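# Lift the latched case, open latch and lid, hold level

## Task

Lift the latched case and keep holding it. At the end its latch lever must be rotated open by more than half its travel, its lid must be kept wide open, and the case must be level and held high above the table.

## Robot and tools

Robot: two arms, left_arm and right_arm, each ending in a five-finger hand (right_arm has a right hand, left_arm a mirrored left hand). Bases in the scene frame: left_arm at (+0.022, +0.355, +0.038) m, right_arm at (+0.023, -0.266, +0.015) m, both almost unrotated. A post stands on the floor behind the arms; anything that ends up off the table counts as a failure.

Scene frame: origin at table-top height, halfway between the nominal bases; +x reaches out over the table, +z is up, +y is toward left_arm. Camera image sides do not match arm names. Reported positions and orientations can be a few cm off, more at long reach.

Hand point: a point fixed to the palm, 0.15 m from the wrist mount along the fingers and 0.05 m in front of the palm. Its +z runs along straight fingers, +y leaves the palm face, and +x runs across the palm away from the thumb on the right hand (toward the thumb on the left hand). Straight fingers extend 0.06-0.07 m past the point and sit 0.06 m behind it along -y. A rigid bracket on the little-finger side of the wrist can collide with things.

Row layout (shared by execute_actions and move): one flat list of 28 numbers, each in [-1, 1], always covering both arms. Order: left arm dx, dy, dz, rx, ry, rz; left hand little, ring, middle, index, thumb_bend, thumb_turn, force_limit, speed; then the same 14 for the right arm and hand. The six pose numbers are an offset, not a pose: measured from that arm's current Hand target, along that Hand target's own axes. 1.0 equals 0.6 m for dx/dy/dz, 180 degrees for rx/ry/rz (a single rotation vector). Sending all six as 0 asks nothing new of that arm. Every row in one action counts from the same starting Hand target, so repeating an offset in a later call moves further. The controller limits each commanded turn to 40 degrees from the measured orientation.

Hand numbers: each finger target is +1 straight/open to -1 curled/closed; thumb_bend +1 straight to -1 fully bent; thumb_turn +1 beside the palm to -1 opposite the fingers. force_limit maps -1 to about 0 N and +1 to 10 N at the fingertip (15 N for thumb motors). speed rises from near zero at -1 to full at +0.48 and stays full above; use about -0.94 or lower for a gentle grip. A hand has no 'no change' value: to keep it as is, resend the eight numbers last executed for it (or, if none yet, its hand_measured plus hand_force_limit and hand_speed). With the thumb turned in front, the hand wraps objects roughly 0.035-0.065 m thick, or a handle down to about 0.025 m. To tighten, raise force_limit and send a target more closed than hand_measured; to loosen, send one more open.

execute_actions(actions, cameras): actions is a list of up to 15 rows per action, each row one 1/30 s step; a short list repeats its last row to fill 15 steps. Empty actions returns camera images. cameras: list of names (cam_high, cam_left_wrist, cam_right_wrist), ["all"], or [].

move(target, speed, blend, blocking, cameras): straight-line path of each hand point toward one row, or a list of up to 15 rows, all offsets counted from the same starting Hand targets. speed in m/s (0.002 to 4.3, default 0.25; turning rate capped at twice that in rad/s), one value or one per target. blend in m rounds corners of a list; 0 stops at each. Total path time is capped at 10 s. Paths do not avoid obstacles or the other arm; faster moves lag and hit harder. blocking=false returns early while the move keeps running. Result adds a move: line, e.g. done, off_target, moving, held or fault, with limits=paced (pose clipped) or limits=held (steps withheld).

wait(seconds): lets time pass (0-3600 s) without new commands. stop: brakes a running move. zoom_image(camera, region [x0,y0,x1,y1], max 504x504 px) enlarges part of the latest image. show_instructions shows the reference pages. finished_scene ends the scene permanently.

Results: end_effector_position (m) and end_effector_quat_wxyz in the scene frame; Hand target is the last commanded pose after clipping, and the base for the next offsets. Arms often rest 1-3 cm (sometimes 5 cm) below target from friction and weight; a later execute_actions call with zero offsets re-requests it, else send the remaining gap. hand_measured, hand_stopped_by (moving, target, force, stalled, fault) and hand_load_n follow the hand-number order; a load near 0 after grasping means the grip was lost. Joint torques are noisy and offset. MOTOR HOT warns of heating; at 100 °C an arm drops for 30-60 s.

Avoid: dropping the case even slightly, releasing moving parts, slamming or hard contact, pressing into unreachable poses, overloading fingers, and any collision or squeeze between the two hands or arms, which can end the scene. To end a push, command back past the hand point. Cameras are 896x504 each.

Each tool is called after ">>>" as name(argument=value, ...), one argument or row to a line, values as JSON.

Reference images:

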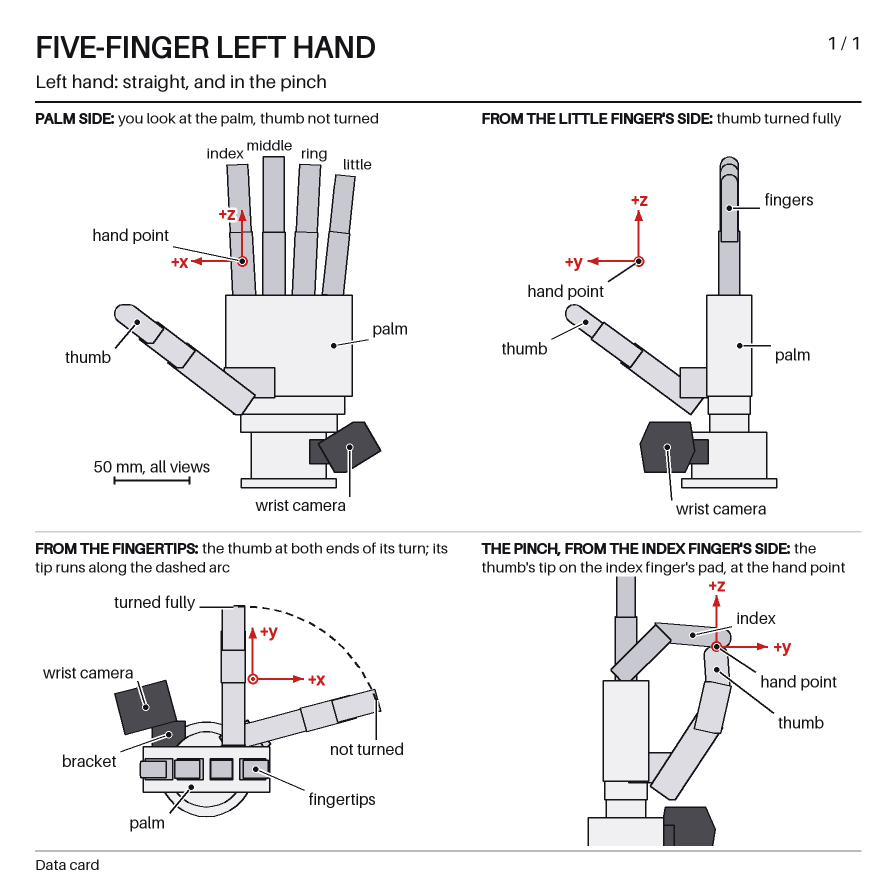

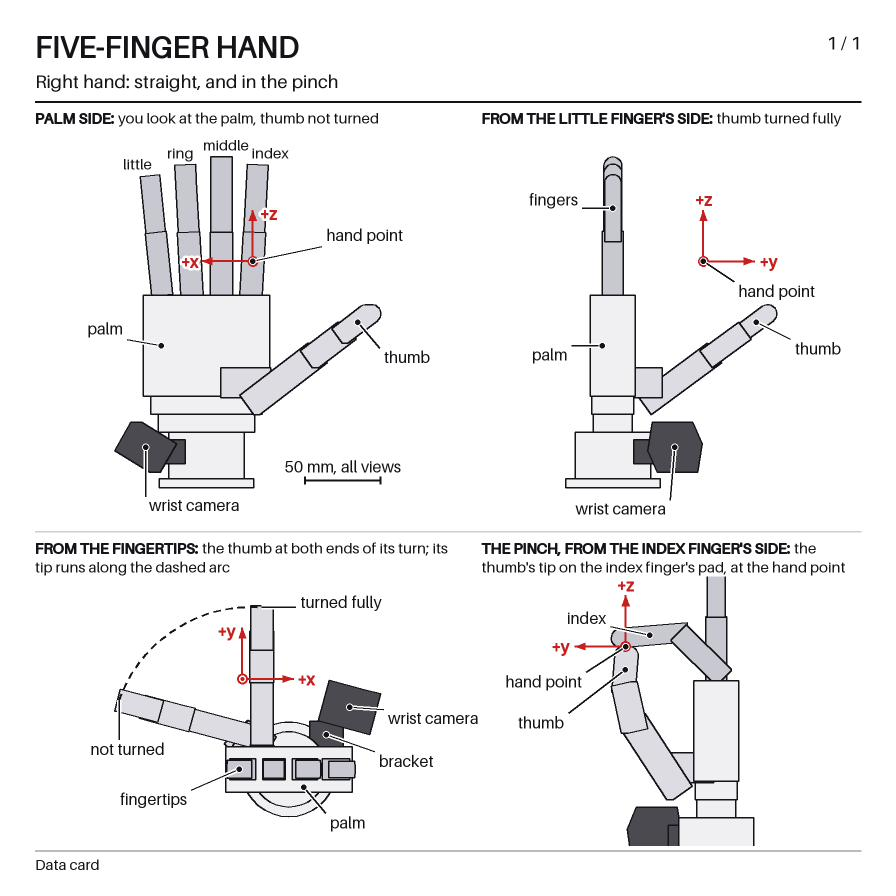

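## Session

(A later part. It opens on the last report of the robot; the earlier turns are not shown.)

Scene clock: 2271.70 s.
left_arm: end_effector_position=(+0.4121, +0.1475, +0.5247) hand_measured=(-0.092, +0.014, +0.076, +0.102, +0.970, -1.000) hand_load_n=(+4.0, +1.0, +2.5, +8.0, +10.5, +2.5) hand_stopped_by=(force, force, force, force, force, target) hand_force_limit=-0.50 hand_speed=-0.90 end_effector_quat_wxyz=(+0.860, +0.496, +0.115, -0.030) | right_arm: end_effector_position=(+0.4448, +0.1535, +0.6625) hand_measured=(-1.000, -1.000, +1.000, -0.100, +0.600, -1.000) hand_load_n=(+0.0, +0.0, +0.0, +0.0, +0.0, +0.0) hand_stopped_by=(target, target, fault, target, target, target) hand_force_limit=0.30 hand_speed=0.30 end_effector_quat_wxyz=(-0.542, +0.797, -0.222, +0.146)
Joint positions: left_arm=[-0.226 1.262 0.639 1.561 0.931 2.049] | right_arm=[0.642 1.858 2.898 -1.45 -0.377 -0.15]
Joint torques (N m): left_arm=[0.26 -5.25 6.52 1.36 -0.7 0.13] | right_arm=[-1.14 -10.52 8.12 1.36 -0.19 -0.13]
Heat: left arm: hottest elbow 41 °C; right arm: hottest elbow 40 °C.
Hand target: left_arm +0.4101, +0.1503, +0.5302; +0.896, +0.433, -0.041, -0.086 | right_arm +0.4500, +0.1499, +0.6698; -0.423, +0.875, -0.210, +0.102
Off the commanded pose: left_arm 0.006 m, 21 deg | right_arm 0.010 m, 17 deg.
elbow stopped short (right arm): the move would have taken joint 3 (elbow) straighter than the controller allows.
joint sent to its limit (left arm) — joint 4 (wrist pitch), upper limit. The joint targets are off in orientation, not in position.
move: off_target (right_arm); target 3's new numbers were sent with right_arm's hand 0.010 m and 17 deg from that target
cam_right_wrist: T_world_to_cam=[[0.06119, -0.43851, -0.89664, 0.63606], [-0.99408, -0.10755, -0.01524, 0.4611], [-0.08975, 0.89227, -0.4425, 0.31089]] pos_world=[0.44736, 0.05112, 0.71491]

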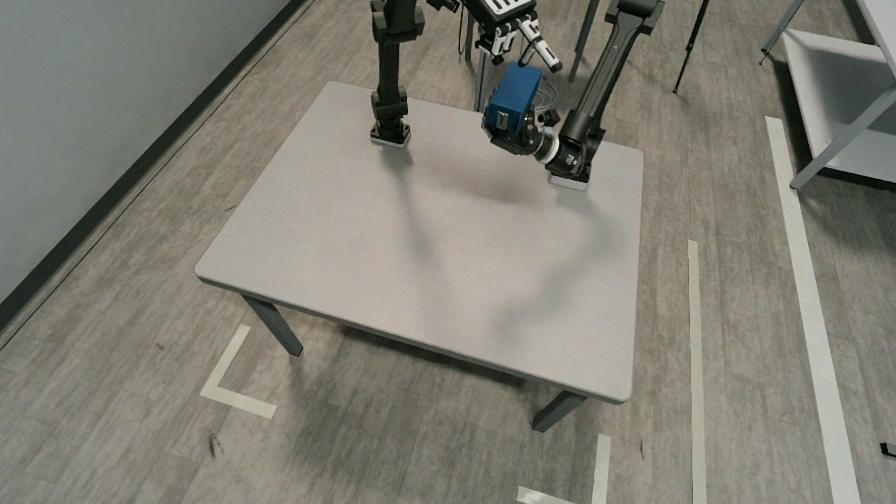

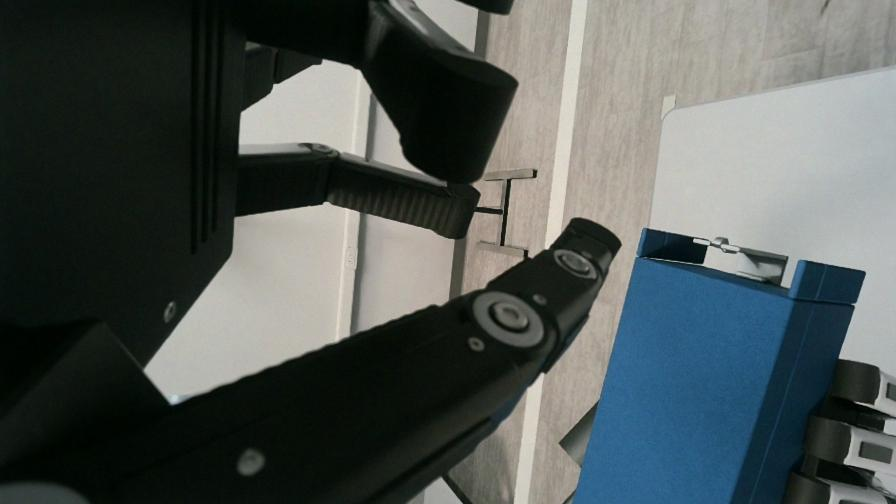

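>>> move(
  target=[0,0,0,0,0,0,-0.4,-0.45,-0.3,-0.45,0.6,-1,-0.5,-0.9,-0.0173,0.0938,0.0968,0,0,0,-1,-1,1,-0.1,0.6,-1,0.3,0.3],
  speed=0.08,
  cameras=["cam_high","cam_right_wrist"],
)

>>> zoom_image(
  camera="cam_high",
  region=[460, 50, 570, 140],
)

>>> zoom_image(
  camera="cam_right_wrist",
  region=[400, 140, 720, 340],
)

Scene clock: 2321.23 s.
left_arm: end_effector_position=(+0.4121, +0.1475, +0.5247) hand_measured=(-0.092, +0.014, +0.076, +0.102, +0.970, -1.000) hand_load_n=(+4.0, +1.0, +2.5, +8.0, +10.0, +2.0) hand_stopped_by=(force, force, force, force, force, target) hand_force_limit=-0.50 hand_speed=-0.90 end_effector_quat_wxyz=(+0.860, +0.496, +0.115, -0.030) | right_arm: end_effector_position=(+0.4501, +0.1605, +0.5853) hand_measured=(-1.000, -1.000, +1.000, -0.100, +0.600, -1.000) hand_load_n=(+0.0, +0.5, +0.0, +0.0, +0.0, +0.0) hand_stopped_by=(target, target, fault, target, target, target) hand_force_limit=0.30 hand_speed=0.30 end_effector_quat_wxyz=(-0.450, +0.857, -0.224, +0.112)
Joint positions: left_arm=[-0.226 1.262 0.639 1.561 0.931 2.049] | right_arm=[0.666 1.934 2.898 -1.612 -0.34 -0.235]
Joint torques (N m): left_arm=[0.62 -5.54 6.38 1.42 -0.71 0.13] | right_arm=[0.62 -11.69 8.39 0.66 -0.07 -0.12]
Heat: left arm: hottest elbow 41 °C; right arm: hottest elbow 39 °C.
Hand target: left_arm +0.4101, +0.1503, +0.5302; +0.896, +0.433, -0.041, -0.086 | right_arm +0.4456, +0.1640, +0.5896; -0.423, +0.875, -0.210, +0.102
Off the commanded pose: left_arm 0.006 m, 21 deg | right_arm 0.007 m, 4 deg.
elbow stopped short (right arm): the move would have taken joint 3 (elbow) straighter than the controller allows.
joint sent to its limit (left arm) — joint 4 (wrist pitch), upper limit. The joint targets are off in orientation, not in position.
move: off_target (right_arm)
cam_right_wrist: T_world_to_cam=[[-0.01903, -0.60421, -0.7966, 0.57373], [-0.98417, -0.12907, 0.12141, 0.38502], [-0.17618, 0.7863, -0.59219, 0.41432]] pos_world=[0.46284, 0.07057, 0.65564]

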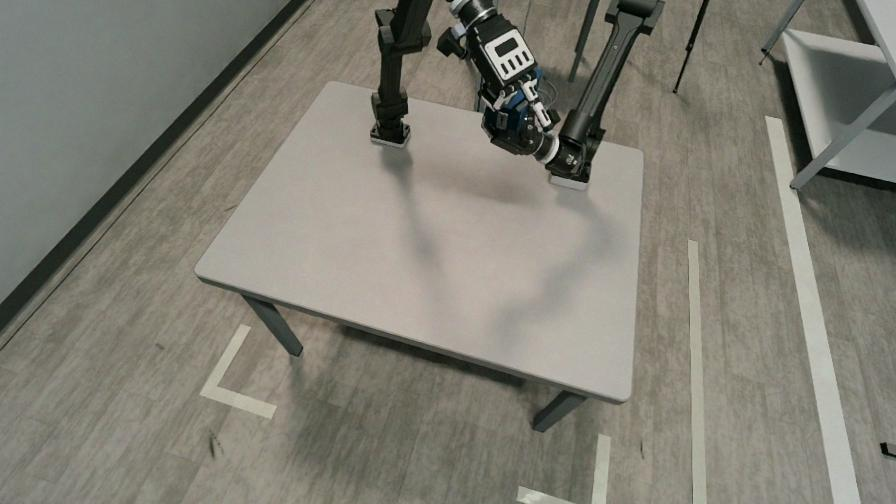

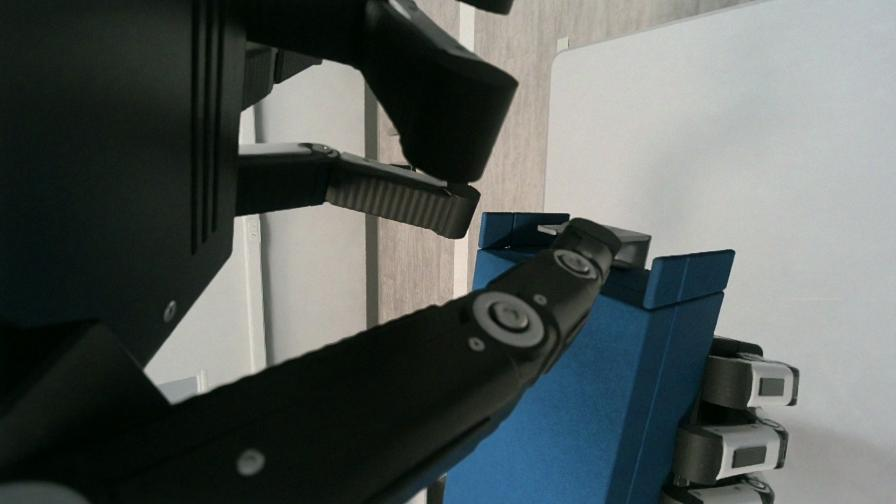

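Scaled by 4.582 from the camera's image (finer frame: 1280x720).

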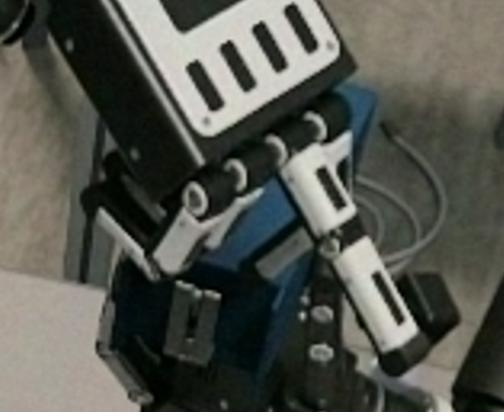

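Scaled by 1.575 from the camera's image (finer frame: 1280x720).

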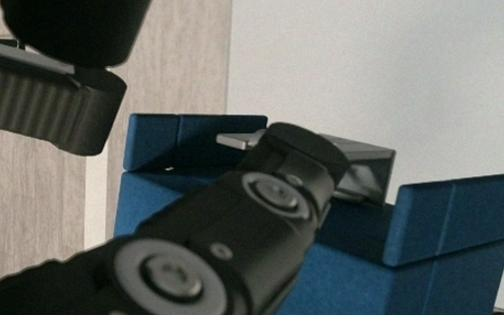

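>>> move(
  target=[0,0,0,0,0,0,-0.4,-0.45,-0.3,-0.45,0.6,-1,-0.5,-0.9,-0.0152,0.0135,0.0169,0,0,0,-1,-1,1,-0.1,0.6,-1,0.3,0.3],
  speed=0.05,
  cameras=["cam_high","cam_right_wrist"],
)

>>> zoom_image(
  camera="cam_right_wrist",
  region=[400, 140, 720, 340],
)

>>> zoom_image(
  camera="cam_high",
  region=[470, 70, 550, 140],
)

Scene clock: 2340.97 s.
left_arm: end_effector_position=(+0.4121, +0.1475, +0.5247) hand_measured=(-0.092, +0.014, +0.076, +0.102, +0.970, -1.000) hand_load_n=(+4.0, +0.5, +2.0, +8.0, +10.5, +2.0) hand_stopped_by=(force, force, force, force, force, target) hand_force_limit=-0.50 hand_speed=-0.90 end_effector_quat_wxyz=(+0.860, +0.496, +0.115, -0.030) | right_arm: end_effector_position=(+0.4427, +0.1669, +0.5740) hand_measured=(-1.000, -1.000, +1.000, -0.100, +0.600, -1.000) hand_load_n=(+0.0, +0.0, +0.0, +0.0, +0.0, +0.0) hand_stopped_by=(target, target, fault, target, target, target) hand_force_limit=0.30 hand_speed=0.30 end_effector_quat_wxyz=(-0.434, +0.867, -0.222, +0.104)
Joint positions: left_arm=[-0.226 1.262 0.639 1.561 0.931 2.049] | right_arm=[0.688 1.944 2.898 -1.64 -0.323 -0.239]
Joint torques (N m): left_arm=[0.15 -5.3 6.41 1.42 -0.7 0.13] | right_arm=[0.62 -12.04 8.57 0.66 -0.07 -0.14]
Heat: left arm: hottest elbow 41 °C; right arm: hottest elbow 39 °C.
Hand target: left_arm +0.4101, +0.1503, +0.5302; +0.896, +0.433, -0.041, -0.086 | right_arm +0.4388, +0.1707, +0.5770; -0.423, +0.875, -0.210, +0.102
Off the commanded pose: left_arm 0.006 m, 21 deg | right_arm 0.006 m, 2 deg.
elbow stopped short (right arm): the move would have taken joint 3 (elbow) straighter than the controller allows.
joint sent to its limit (left arm) — joint 4 (wrist pitch), upper limit. The joint targets are off in orientation, not in position.
move: done
cam_right_wrist: T_world_to_cam=[[-0.02937, -0.6304, -0.77571, 0.5654], [-0.97999, -0.13468, 0.14656, 0.36455], [-0.19686, 0.7645, -0.61383, 0.4266]] pos_world=[0.45785, 0.07939, 0.64703]

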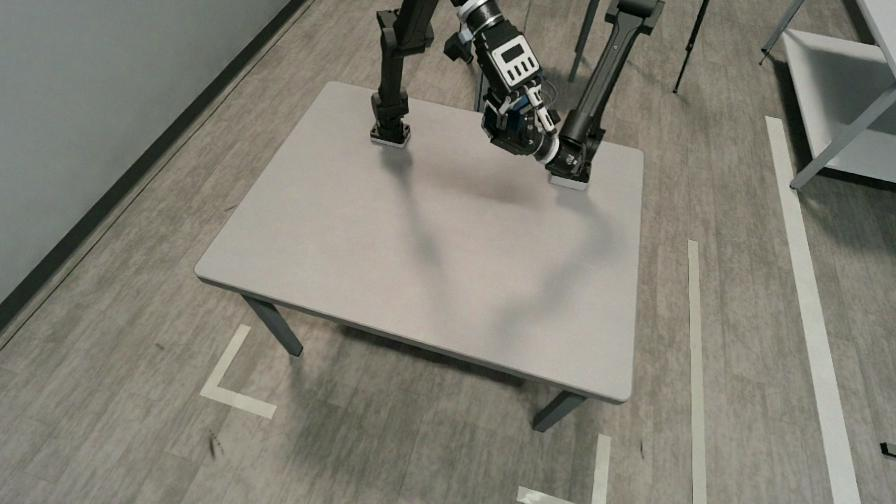

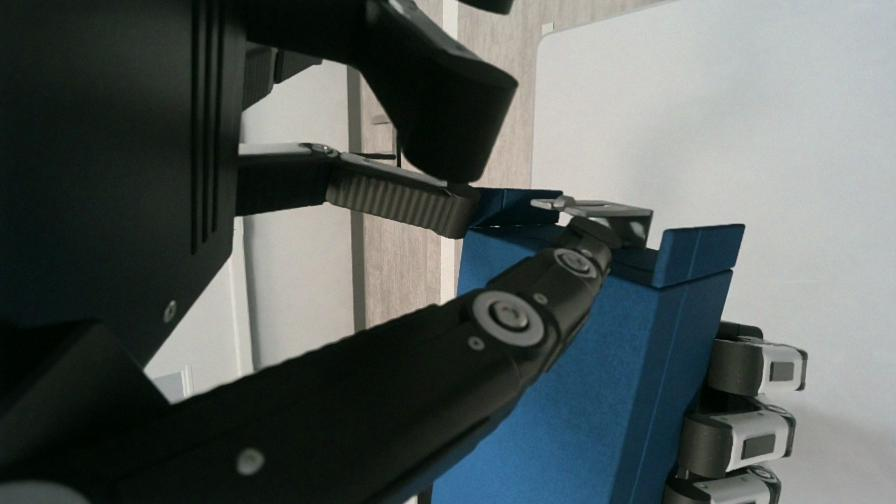

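Scaled by 1.575 from the camera's image (finer frame: 1280x720).

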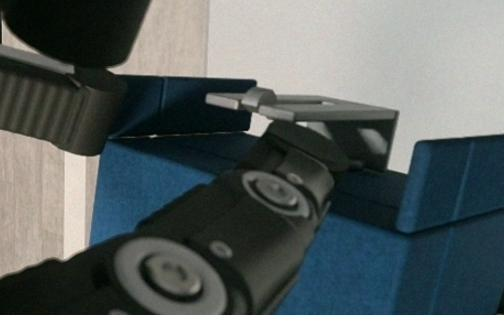

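Scaled by 6.300 from the camera's image (finer frame: 1280x720).

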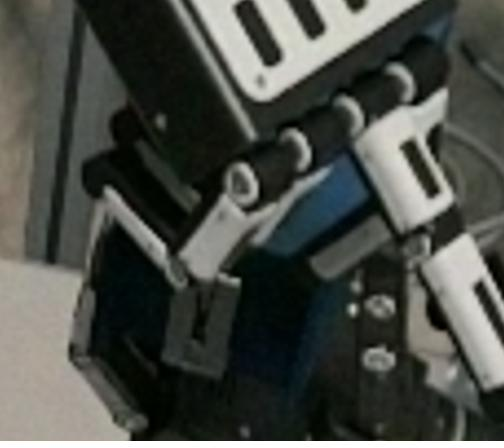

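>>> wait(
  seconds=0.1,
  cameras=["all"],
)

Scene clock: 2362.33 s.
left_arm: end_effector_position=(+0.4121, +0.1475, +0.5247) hand_measured=(-0.092, +0.014, +0.076, +0.102, +0.970, -1.000) hand_load_n=(+4.0, +0.5, +2.5, +8.0, +10.5, +2.5) hand_stopped_by=(force, force, force, force, force, target) hand_force_limit=-0.50 hand_speed=-0.90 end_effector_quat_wxyz=(+0.860, +0.496, +0.115, -0.030) | right_arm: end_effector_position=(+0.4427, +0.1669, +0.5740) hand_measured=(-1.000, -1.000, +1.000, -0.100, +0.600, -1.000) hand_load_n=(+0.0, +0.0, +0.0, +0.0, +0.0, +0.0) hand_stopped_by=(target, target, fault, target, target, target) hand_force_limit=0.30 hand_speed=0.30 end_effector_quat_wxyz=(-0.434, +0.867, -0.222, +0.104)
Joint positions: left_arm=[-0.226 1.262 0.639 1.561 0.931 2.049] | right_arm=[0.688 1.944 2.898 -1.64 -0.323 -0.239]
Joint torques (N m): left_arm=[0.26 -5.42 6.41 1.42 -0.69 0.12] | right_arm=[0.73 -11.99 8.47 0.64 -0.06 -0.12]
Heat: left arm: hottest elbow 41 °C; right arm: hottest elbow 39 °C.
Hand target: left_arm +0.4101, +0.1503, +0.5302; +0.896, +0.433, -0.041, -0.086 | right_arm +0.4388, +0.1707, +0.5770; -0.423, +0.875, -0.210, +0.102
Off the commanded pose: left_arm 0.006 m, 21 deg | right_arm 0.006 m, 2 deg.
wait: 0.10 s; at rest from the start
cam_left_wrist: T_world_to_cam=[[0.0293, -0.47758, -0.8781, 0.51084], [0.73392, 0.60667, -0.30547, -0.23479], [0.6786, -0.63551, 0.36828, -0.26637]] pos_world=[0.33812, 0.21713, 0.47495]
cam_right_wrist: T_world_to_cam=[[-0.02937, -0.6304, -0.77571, 0.5654], [-0.97999, -0.13468, 0.14656, 0.36455], [-0.19686, 0.7645, -0.61383, 0.4266]] pos_world=[0.45785, 0.07939, 0.64703]

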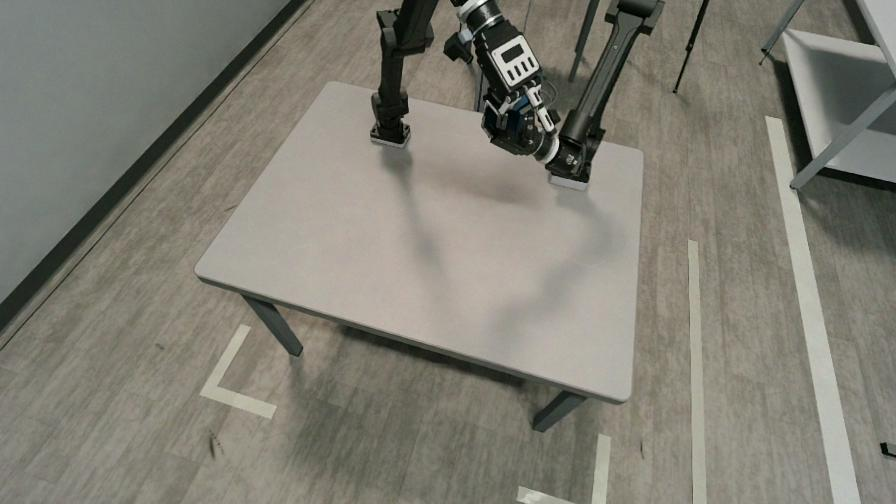

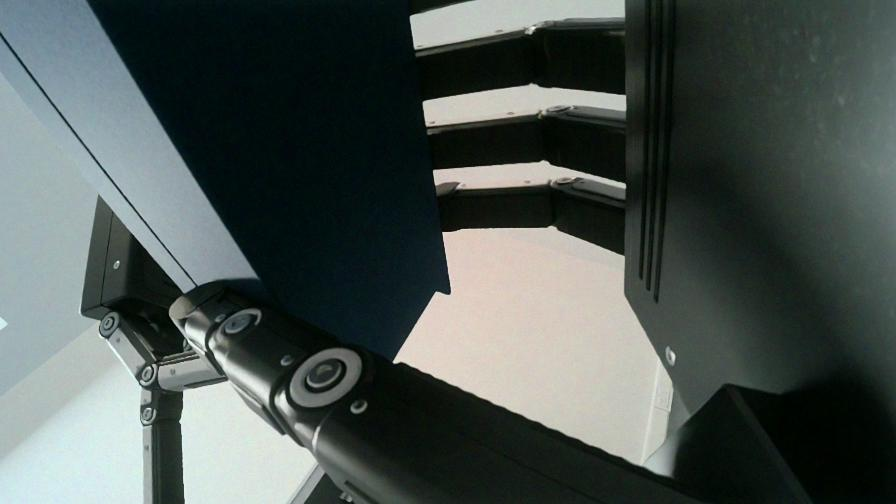

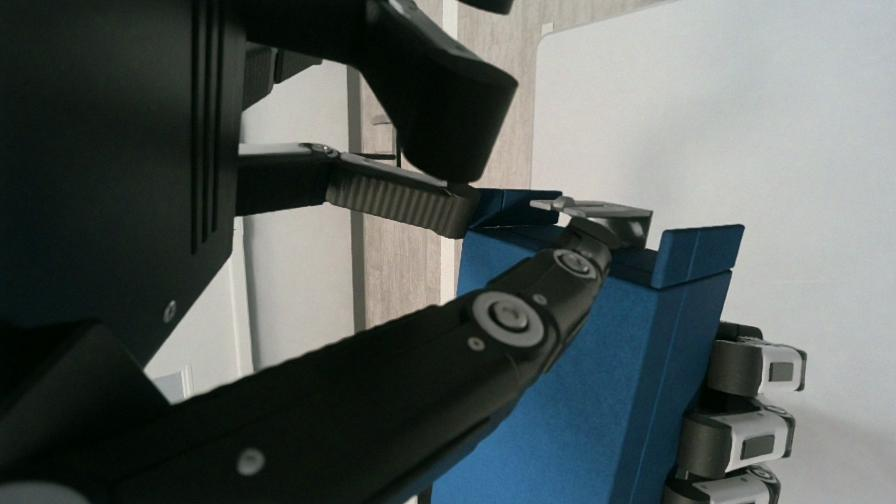

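>>> zoom_image(
  camera="cam_right_wrist",
  region=[420, 140, 780, 340],
)

>>> zoom_image(
  camera="cam_high",
  region=[450, 70, 580, 160],
)

Scaled by 1.400 from the camera's image (finer frame: 1280x720).

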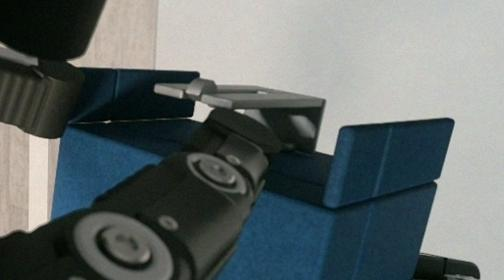

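Scaled by 3.877 from the camera's image (finer frame: 1280x720).

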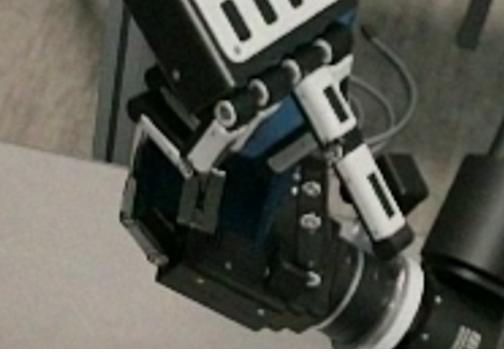

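>>> move(
  target=[0,0,0,0,0,0,-0.4,-0.45,-0.3,-0.45,0.6,-1,-0.5,-0.9,0,0.0195,0.0155,0,0,0,-1,-1,1,-0.1,0.6,-1,0.3,0.3],
  speed=0.03,
  cameras=["cam_right_wrist","cam_high"],
)

Scene clock: 2393.40 s.
left_arm: end_effector_position=(+0.4123, +0.1472, +0.5236) hand_measured=(-0.092, +0.014, +0.076, +0.102, +0.970, -1.000) hand_load_n=(+4.5, +1.5, +2.0, +2.0, +8.5, +4.0) hand_stopped_by=(force, force, force, force, force, target) hand_force_limit=-0.50 hand_speed=-0.90 end_effector_quat_wxyz=(+0.860, +0.497, +0.115, -0.031) | right_arm: end_effector_position=(+0.4454, +0.1668, +0.5540) hand_measured=(-1.000, -1.000, +1.000, -0.100, +0.600, -1.000) hand_load_n=(+0.0, +0.0, -0.5, -0.5, +0.0, +0.0) hand_stopped_by=(target, target, fault, target, target, target) hand_force_limit=0.30 hand_speed=0.30 end_effector_quat_wxyz=(-0.413, +0.878, -0.224, +0.096)
Joint positions: left_arm=[-0.226 1.263 0.638 1.56 0.933 2.049] | right_arm=[0.688 1.919 2.803 -1.623 -0.317 -0.255]
Joint torques (N m): left_arm=[0.15 -5.3 6.58 1.42 -0.73 0.13] | right_arm=[0.56 -13.68 6 1.52 -0.25 -0.09]
Heat: left arm: hottest elbow 41 °C; right arm: hottest elbow 39 °C.
Hand target: left_arm +0.4101, +0.1503, +0.5303; +0.896, +0.433, -0.042, -0.086 | right_arm +0.4388, +0.1707, +0.5620; -0.423, +0.876, -0.210, +0.102
Off the commanded pose: left_arm 0.008 m, 21 deg | right_arm 0.011 m, 2 deg.
joint sent to its limit (left arm) — joint 4 (wrist pitch), upper limit. The joint targets are off in orientation, not in position.
move: off_target (right_arm)
cam_right_wrist: T_world_to_cam=[[-0.0465, -0.66317, -0.74702, 0.54704], [-0.97469, -0.13358, 0.17925, 0.3494], [-0.21866, 0.73645, -0.64018, 0.44392]] pos_world=[0.46306, 0.08252, 0.63021]
Images, in order (width x height): cam_high 896x504, cam_right_wrist 896x504.

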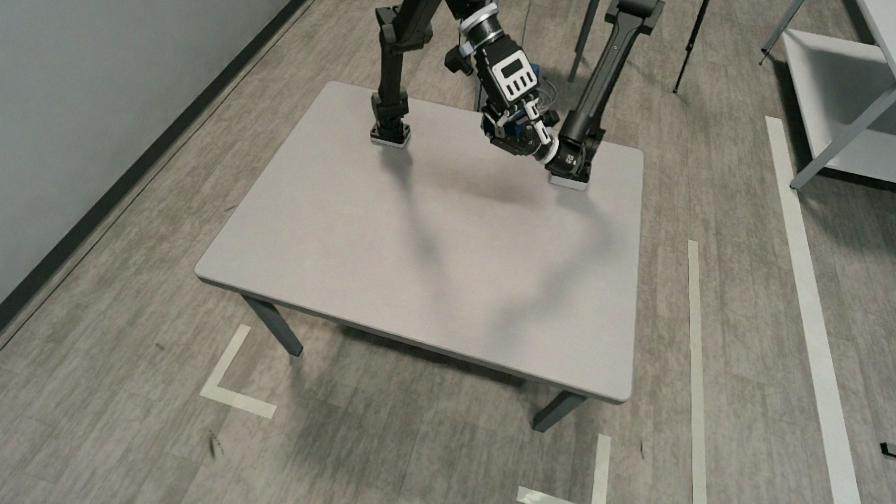

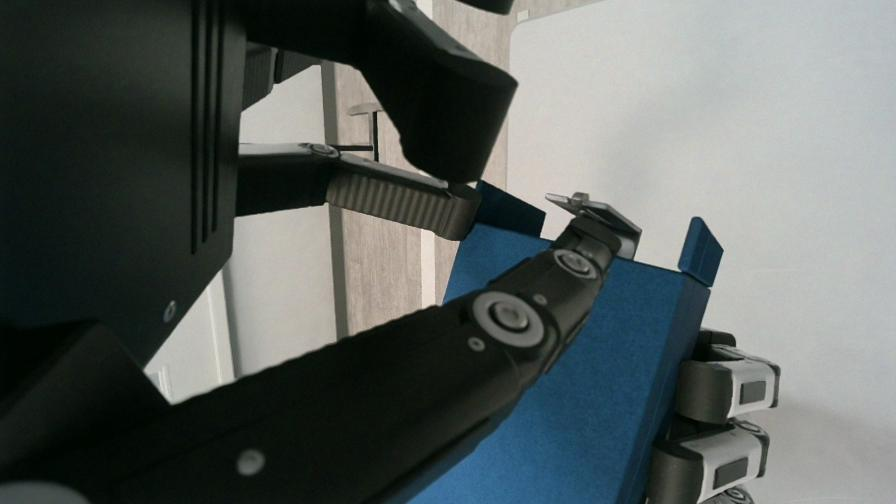

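>>> zoom_image(
  camera="cam_right_wrist",
  region=[420, 150, 740, 330],
)

>>> zoom_image(
  camera="cam_high",
  region=[470, 80, 560, 150],
)

Scaled by 1.575 from the camera's image (finer frame: 1280x720).

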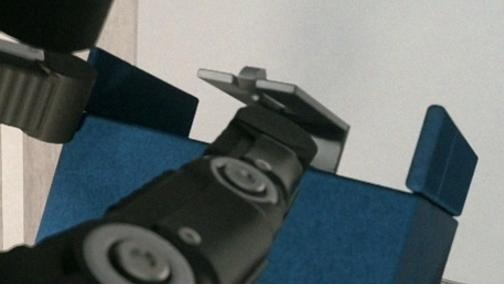

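Scaled by 5.600 from the camera's image (finer frame: 1280x720).

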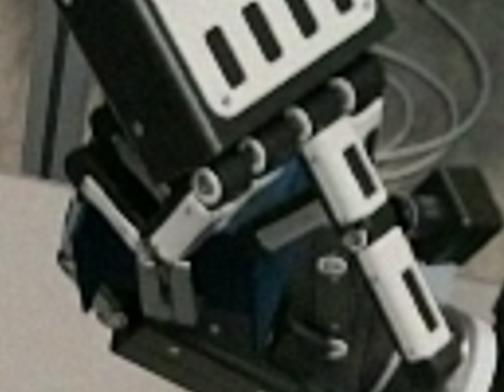

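>>> zoom_image(
  camera="cam_right_wrist",
  region=[520, 170, 680, 270],
)

Scaled by 3.150 from the camera's image (finer frame: 1280x720).

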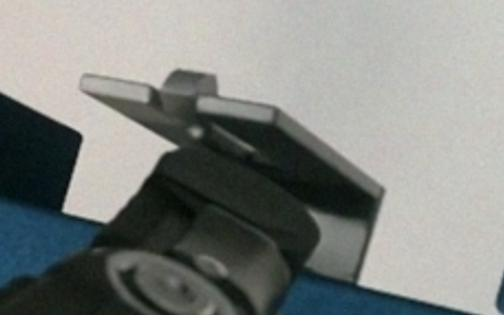

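>>> move(
  target=[0,0,0,0,0,0,-0.4,-0.45,-0.3,-0.45,0.6,-1,-0.5,-0.9,0,-0.052,-0.0413,0,0,0,-1,-1,1,-0.1,0.6,-1,0.3,0.3],
  speed=0.05,
  cameras=["cam_right_wrist","cam_high"],
)

>>> zoom_image(
  camera="cam_right_wrist",
  region=[420, 140, 780, 340],
)

>>> zoom_image(
  camera="cam_high",
  region=[470, 70, 560, 140],
)

Scene clock: 2446.87 s.
left_arm: end_effector_position=(+0.4123, +0.1472, +0.5236) hand_measured=(-0.092, +0.014, +0.076, +0.102, +0.970, -1.000) hand_load_n=(+4.0, +1.0, +2.0, +2.5, +8.0, +4.5) hand_stopped_by=(force, force, force, force, force, target) hand_force_limit=-0.50 hand_speed=-0.90 end_effector_quat_wxyz=(+0.860, +0.497, +0.115, -0.031) | right_arm: end_effector_position=(+0.4449, +0.1690, +0.5773) hand_measured=(-1.000, -1.000, +1.000, -0.100, +0.600, -1.000) hand_load_n=(+0.0, +0.0, +0.0, +0.0, +0.0, +0.0) hand_stopped_by=(target, target, fault, target, target, target) hand_force_limit=0.30 hand_speed=0.30 end_effector_quat_wxyz=(-0.441, +0.864, -0.218, +0.110)
Joint positions: left_arm=[-0.226 1.263 0.638 1.56 0.933 2.049] | right_arm=[0.689 1.944 2.9 -1.624 -0.322 -0.242]
Joint torques (N m): left_arm=[0.32 -5.3 6.56 1.43 -0.73 0.14] | right_arm=[0.21 -13.33 8.34 1.95 -0.23 0.09]
Heat: left arm: hottest elbow 39 °C; right arm: hottest elbow 38 °C.
Hand target: left_arm +0.4101, +0.1503, +0.5303; +0.896, +0.433, -0.042, -0.086 | right_arm +0.4387, +0.1708, +0.6019; -0.423, +0.875, -0.210, +0.102
Off the commanded pose: left_arm 0.008 m, 21 deg | right_arm 0.025 m, 3 deg.
elbow stopped short (right arm): the move would have taken joint 3 (elbow) straighter than the controller allows.
joint sent to its limit (left arm) — joint 4 (wrist pitch), upper limit. The joint targets are off in orientation, not in position.
move: off_target (right_arm)
cam_right_wrist: T_world_to_cam=[[-0.01459, -0.62299, -0.78209, 0.56525], [-0.98204, -0.13822, 0.12843, 0.3785], [-0.18811, 0.76992, -0.60979, 0.42041]] pos_world=[0.45903, 0.08078, 0.64982]
Images, in order (width x height): cam_high 896x504, cam_right_wrist 896x504.

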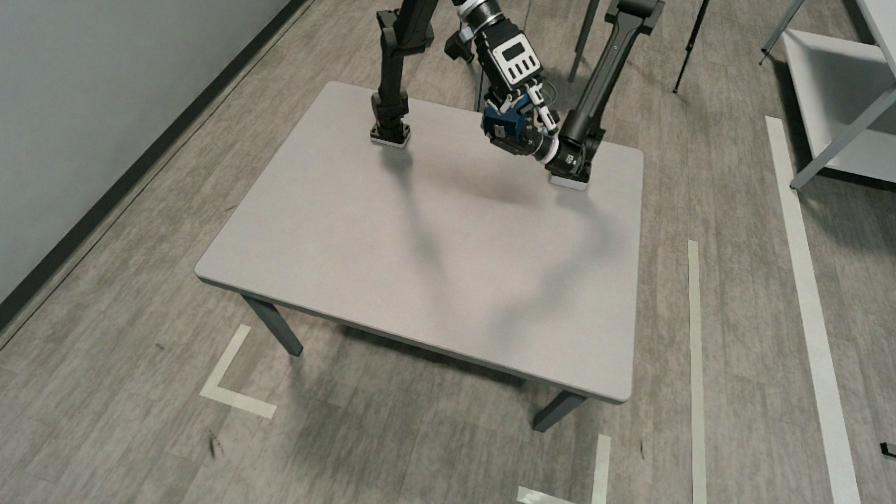

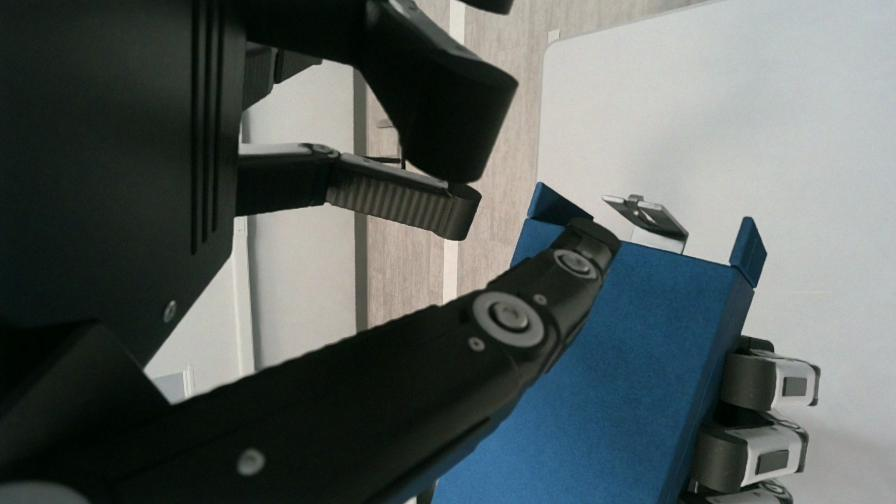

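Scaled by 1.400 from the camera's image (finer frame: 1280x720).

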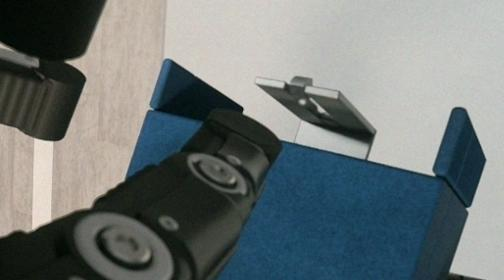

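Scaled by 5.600 from the camera's image (finer frame: 1280x720).

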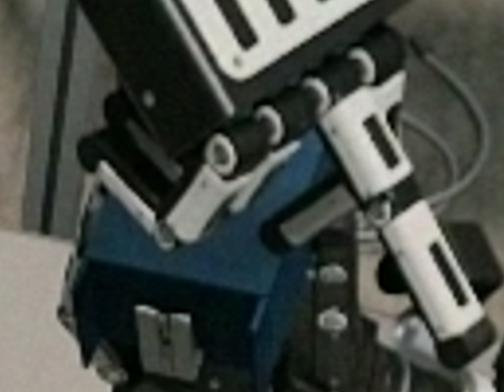

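>>> zoom_image(
  camera="cam_right_wrist",
  region=[560, 170, 840, 400],
)

>>> zoom_image(
  camera="cam_high",
  region=[475, 100, 525, 150],
)

Scaled by 1.800 from the camera's image (finer frame: 1280x720).

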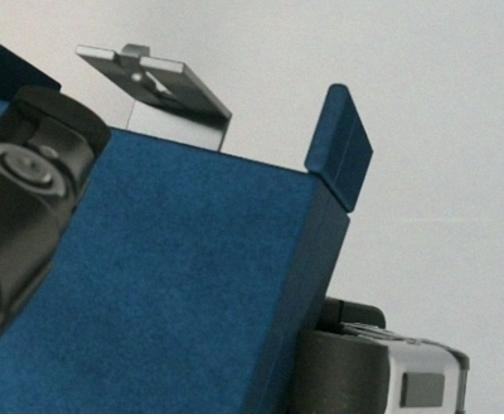

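Scaled by 10.080 from the camera's image (finer frame: 1280x720).

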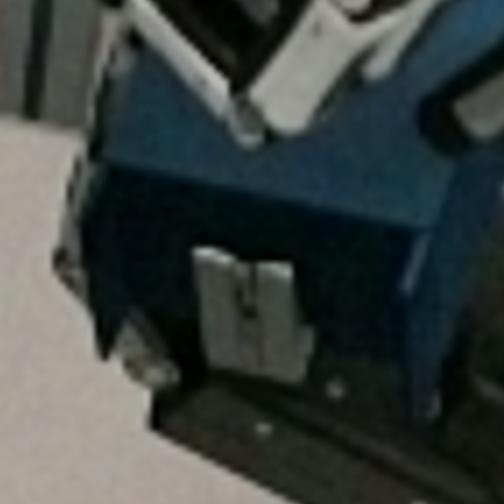

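>>> move(
  target=[0,0,0,0,0,0,-0.4,-0.45,-0.3,-0.45,0.6,-1,-0.5,-0.9,0.045,0.055,-0.07,0,0,0,-1,-1,1,-0.1,0.6,-1,0.3,0.3],
  speed=0.08,
  cameras=["all"],
)

>>> zoom_image(
  camera="cam_right_wrist",
  region=[480, 100, 896, 400],
)

>>> zoom_image(
  camera="cam_high",
  region=[470, 80, 570, 160],
)

Scene clock: 2513.87 s.
left_arm: end_effector_position=(+0.4123, +0.1472, +0.5236) hand_measured=(-0.092, +0.014, +0.076, +0.102, +0.970, -1.000) hand_load_n=(+4.0, +1.0, +2.0, +2.5, +8.5, +4.5) hand_stopped_by=(force, force, force, force, force, target) hand_force_limit=-0.50 hand_speed=-0.90 end_effector_quat_wxyz=(+0.860, +0.497, +0.115, -0.031) | right_arm: end_effector_position=(+0.4418, +0.1205, +0.5933) hand_measured=(-1.000, -1.000, +1.000, -0.100, +0.600, -1.000) hand_load_n=(+0.0, +0.0, +0.0, +0.0, +0.0, +0.0) hand_stopped_by=(target, target, fault, target, target, target) hand_force_limit=0.30 hand_speed=0.30 end_effector_quat_wxyz=(-0.440, +0.865, -0.216, +0.105)
Joint positions: left_arm=[-0.226 1.263 0.638 1.56 0.933 2.049] | right_arm=[0.609 1.9 2.9 -1.694 -0.394 -0.299]
Joint torques (N m): left_arm=[0.44 -5.3 6.57 1.37 -0.74 0.14] | right_arm=[-1.03 -12.81 6.35 0.59 -0.28 -0.11]
Heat: left arm: hottest elbow 39 °C; right arm: hottest elbow 40 °C.
Hand target: left_arm +0.4101, +0.1503, +0.5303; +0.896, +0.433, -0.042, -0.086 | right_arm +0.4385, +0.1109, +0.6021; -0.423, +0.875, -0.210, +0.102
Off the commanded pose: left_arm 0.008 m, 21 deg | right_arm 0.013 m, 2 deg.
elbow stopped short (right arm): the move would have taken joint 3 (elbow) straighter than the controller allows.
joint sent to its limit (left arm) — joint 4 (wrist pitch), upper limit. The joint targets are off in orientation, not in position.
joint sent to its limit (right arm) — joint 4 (wrist pitch), lower limit. The joint targets are off in orientation, not in position.
move: off_target (right_arm)
cam_left_wrist: T_world_to_cam=[[0.02685, -0.47621, -0.87892, 0.51109], [0.73392, 0.60635, -0.30611, -0.23464], [0.67871, -0.63683, 0.36578, -0.26481]] pos_world=[0.33821, 0.21702, 0.47424]
cam_right_wrist: T_world_to_cam=[[-0.0146, -0.62332, -0.78183, 0.54733], [-0.97959, -0.14787, 0.13619, 0.36215], [-0.20049, 0.76786, -0.60844, 0.47175]] pos_world=[0.45733, 0.03248, 0.66563]

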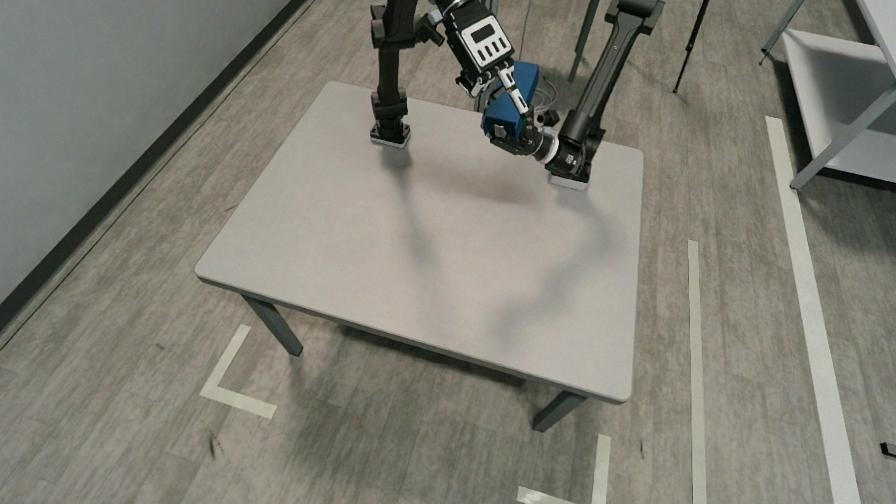

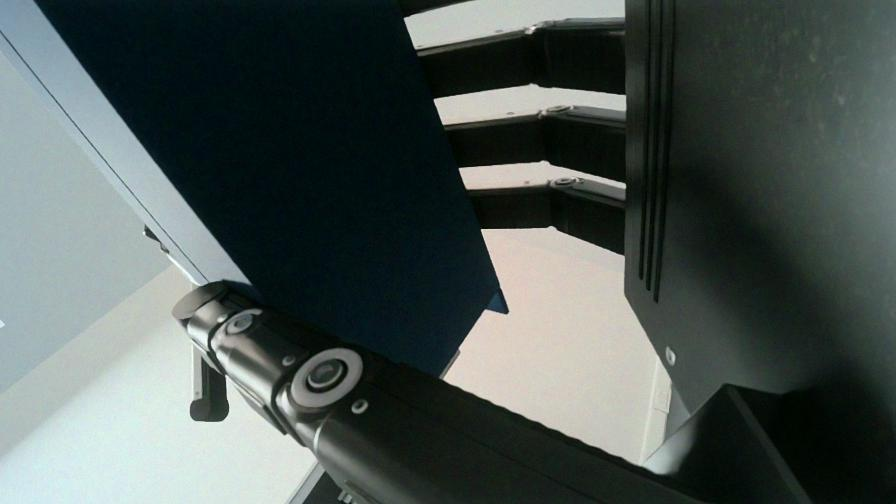

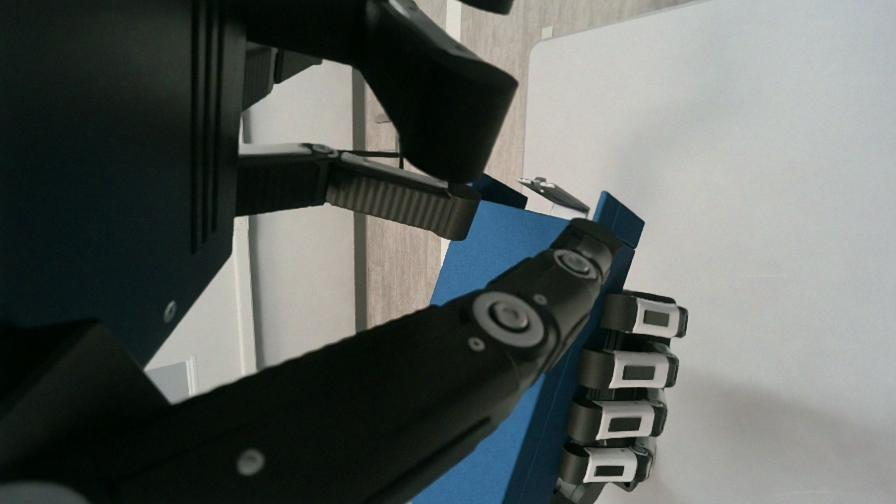

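Scaled by 1.212 from the camera's image (finer frame: 1280x720).

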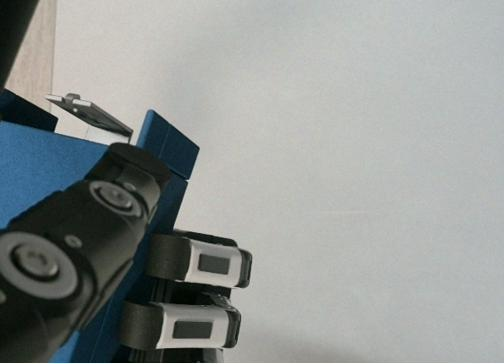

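Scaled by 5.040 from the camera's image (finer frame: 1280x720).

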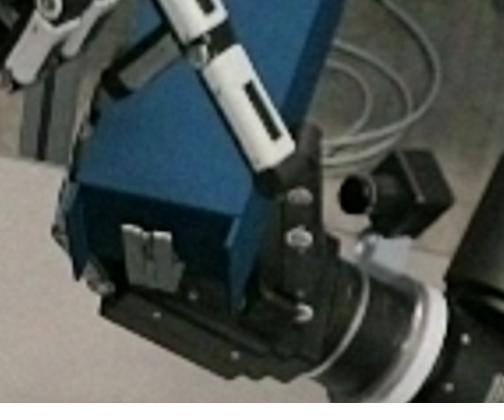

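>>> move(
  target=[
    [0,0,0,0,0,0,-0.4,-0.45,-0.3,-0.45,0.6,-1,-0.5,-0.9,-0.2362,-0.0492,-0.04,0,0,0,-1,-1,1,-0.1,0.6,-1,0.3,0.3],
  ],
  speed=0.1,
  cameras=["cam_right_wrist","cam_high"],
)

>>> zoom_image(
  camera="cam_high",
  region=[450, 30, 590, 160],
)

Scene clock: 2596.10 s.
left_arm: end_effector_position=(+0.4123, +0.1472, +0.5236) hand_measured=(-0.092, +0.014, +0.076, +0.102, +0.970, -1.000) hand_load_n=(+4.0, +1.0, +2.0, +2.5, +8.0, +4.0) hand_stopped_by=(force, force, force, force, force, target) hand_force_limit=-0.50 hand_speed=-0.90 end_effector_quat_wxyz=(+0.860, +0.497, +0.115, -0.031) | right_arm: end_effector_position=(+0.3216, +0.1807, +0.6295) hand_measured=(-1.000, -1.000, +1.000, -0.100, +0.600, -1.000) hand_load_n=(+0.0, +0.0, +0.0, +0.0, +0.0, +0.0) hand_stopped_by=(target, target, fault, target, target, target) hand_force_limit=0.30 hand_speed=0.30 end_effector_quat_wxyz=(-0.448, +0.863, -0.207, +0.112)
Joint positions: left_arm=[-0.226 1.263 0.638 1.56 0.933 2.049] | right_arm=[0.892 1.808 2.88 -1.694 -0.171 -0.131]
Joint torques (N m): left_arm=[0.67 -5.36 6.56 1.4 -0.74 0.14] | right_arm=[0.03 -11.11 6.27 0.68 0.01 0.12]
Heat: left arm: hottest elbow 39 °C; right arm: hottest elbow 38 °C.
Hand target: left_arm +0.4101, +0.1503, +0.5303; +0.896, +0.433, -0.042, -0.086 | right_arm +0.3120, +0.1748, +0.6402; -0.423, +0.875, -0.210, +0.102
Off the commanded pose: left_arm 0.008 m, 21 deg | right_arm 0.015 m, 3 deg.
joint sent to its limit (left arm) — joint 4 (wrist pitch), upper limit. The joint targets are off in orientation, not in position.
joint sent to its limit (right arm) — joint 4 (wrist pitch), lower limit. The joint targets are off in orientation, not in position.
move: off_target (right_arm)
cam_right_wrist: T_world_to_cam=[[0.00994, -0.61503, -0.78844, 0.60616], [-0.98126, -0.15772, 0.11066, 0.26673], [-0.19241, 0.77257, -0.60507, 0.41784]] pos_world=[0.3361, 0.09206, 0.70122]
Images, in order (width x height): cam_high 896x504, cam_right_wrist 896x504.

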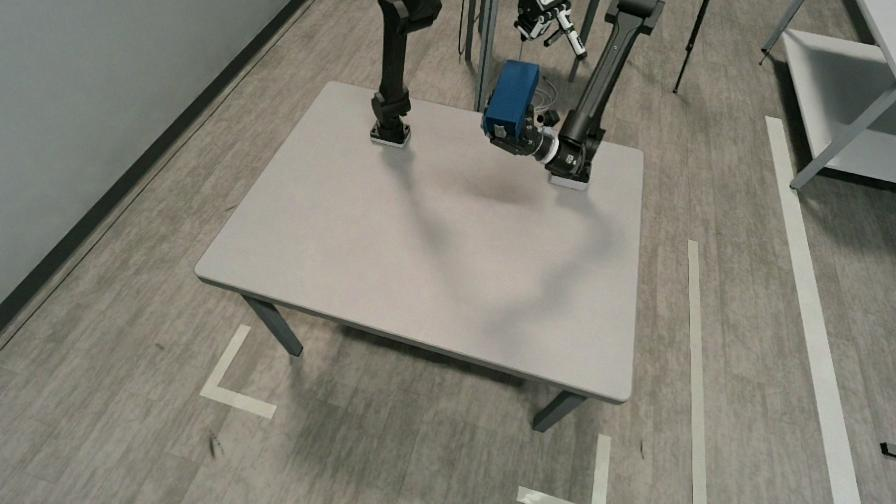

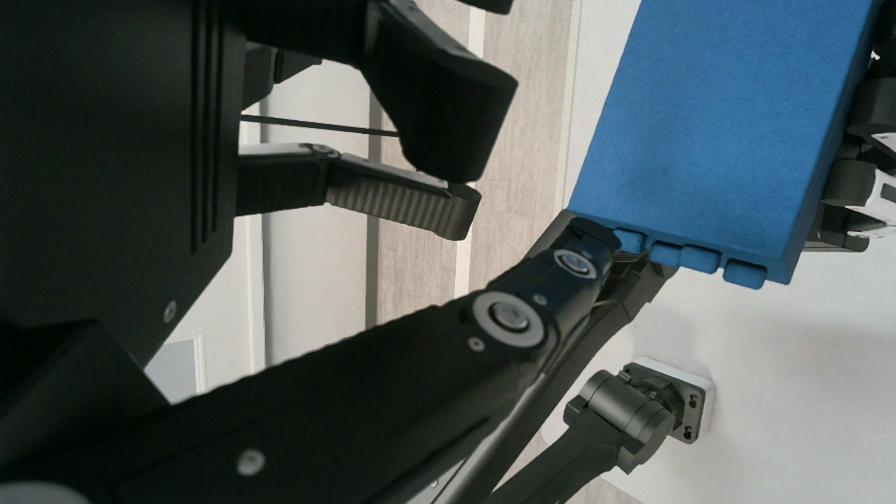

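Scaled by 3.600 from the camera's image (finer frame: 1280x720).

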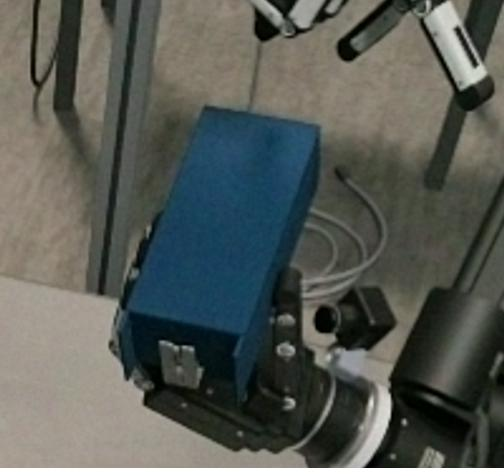

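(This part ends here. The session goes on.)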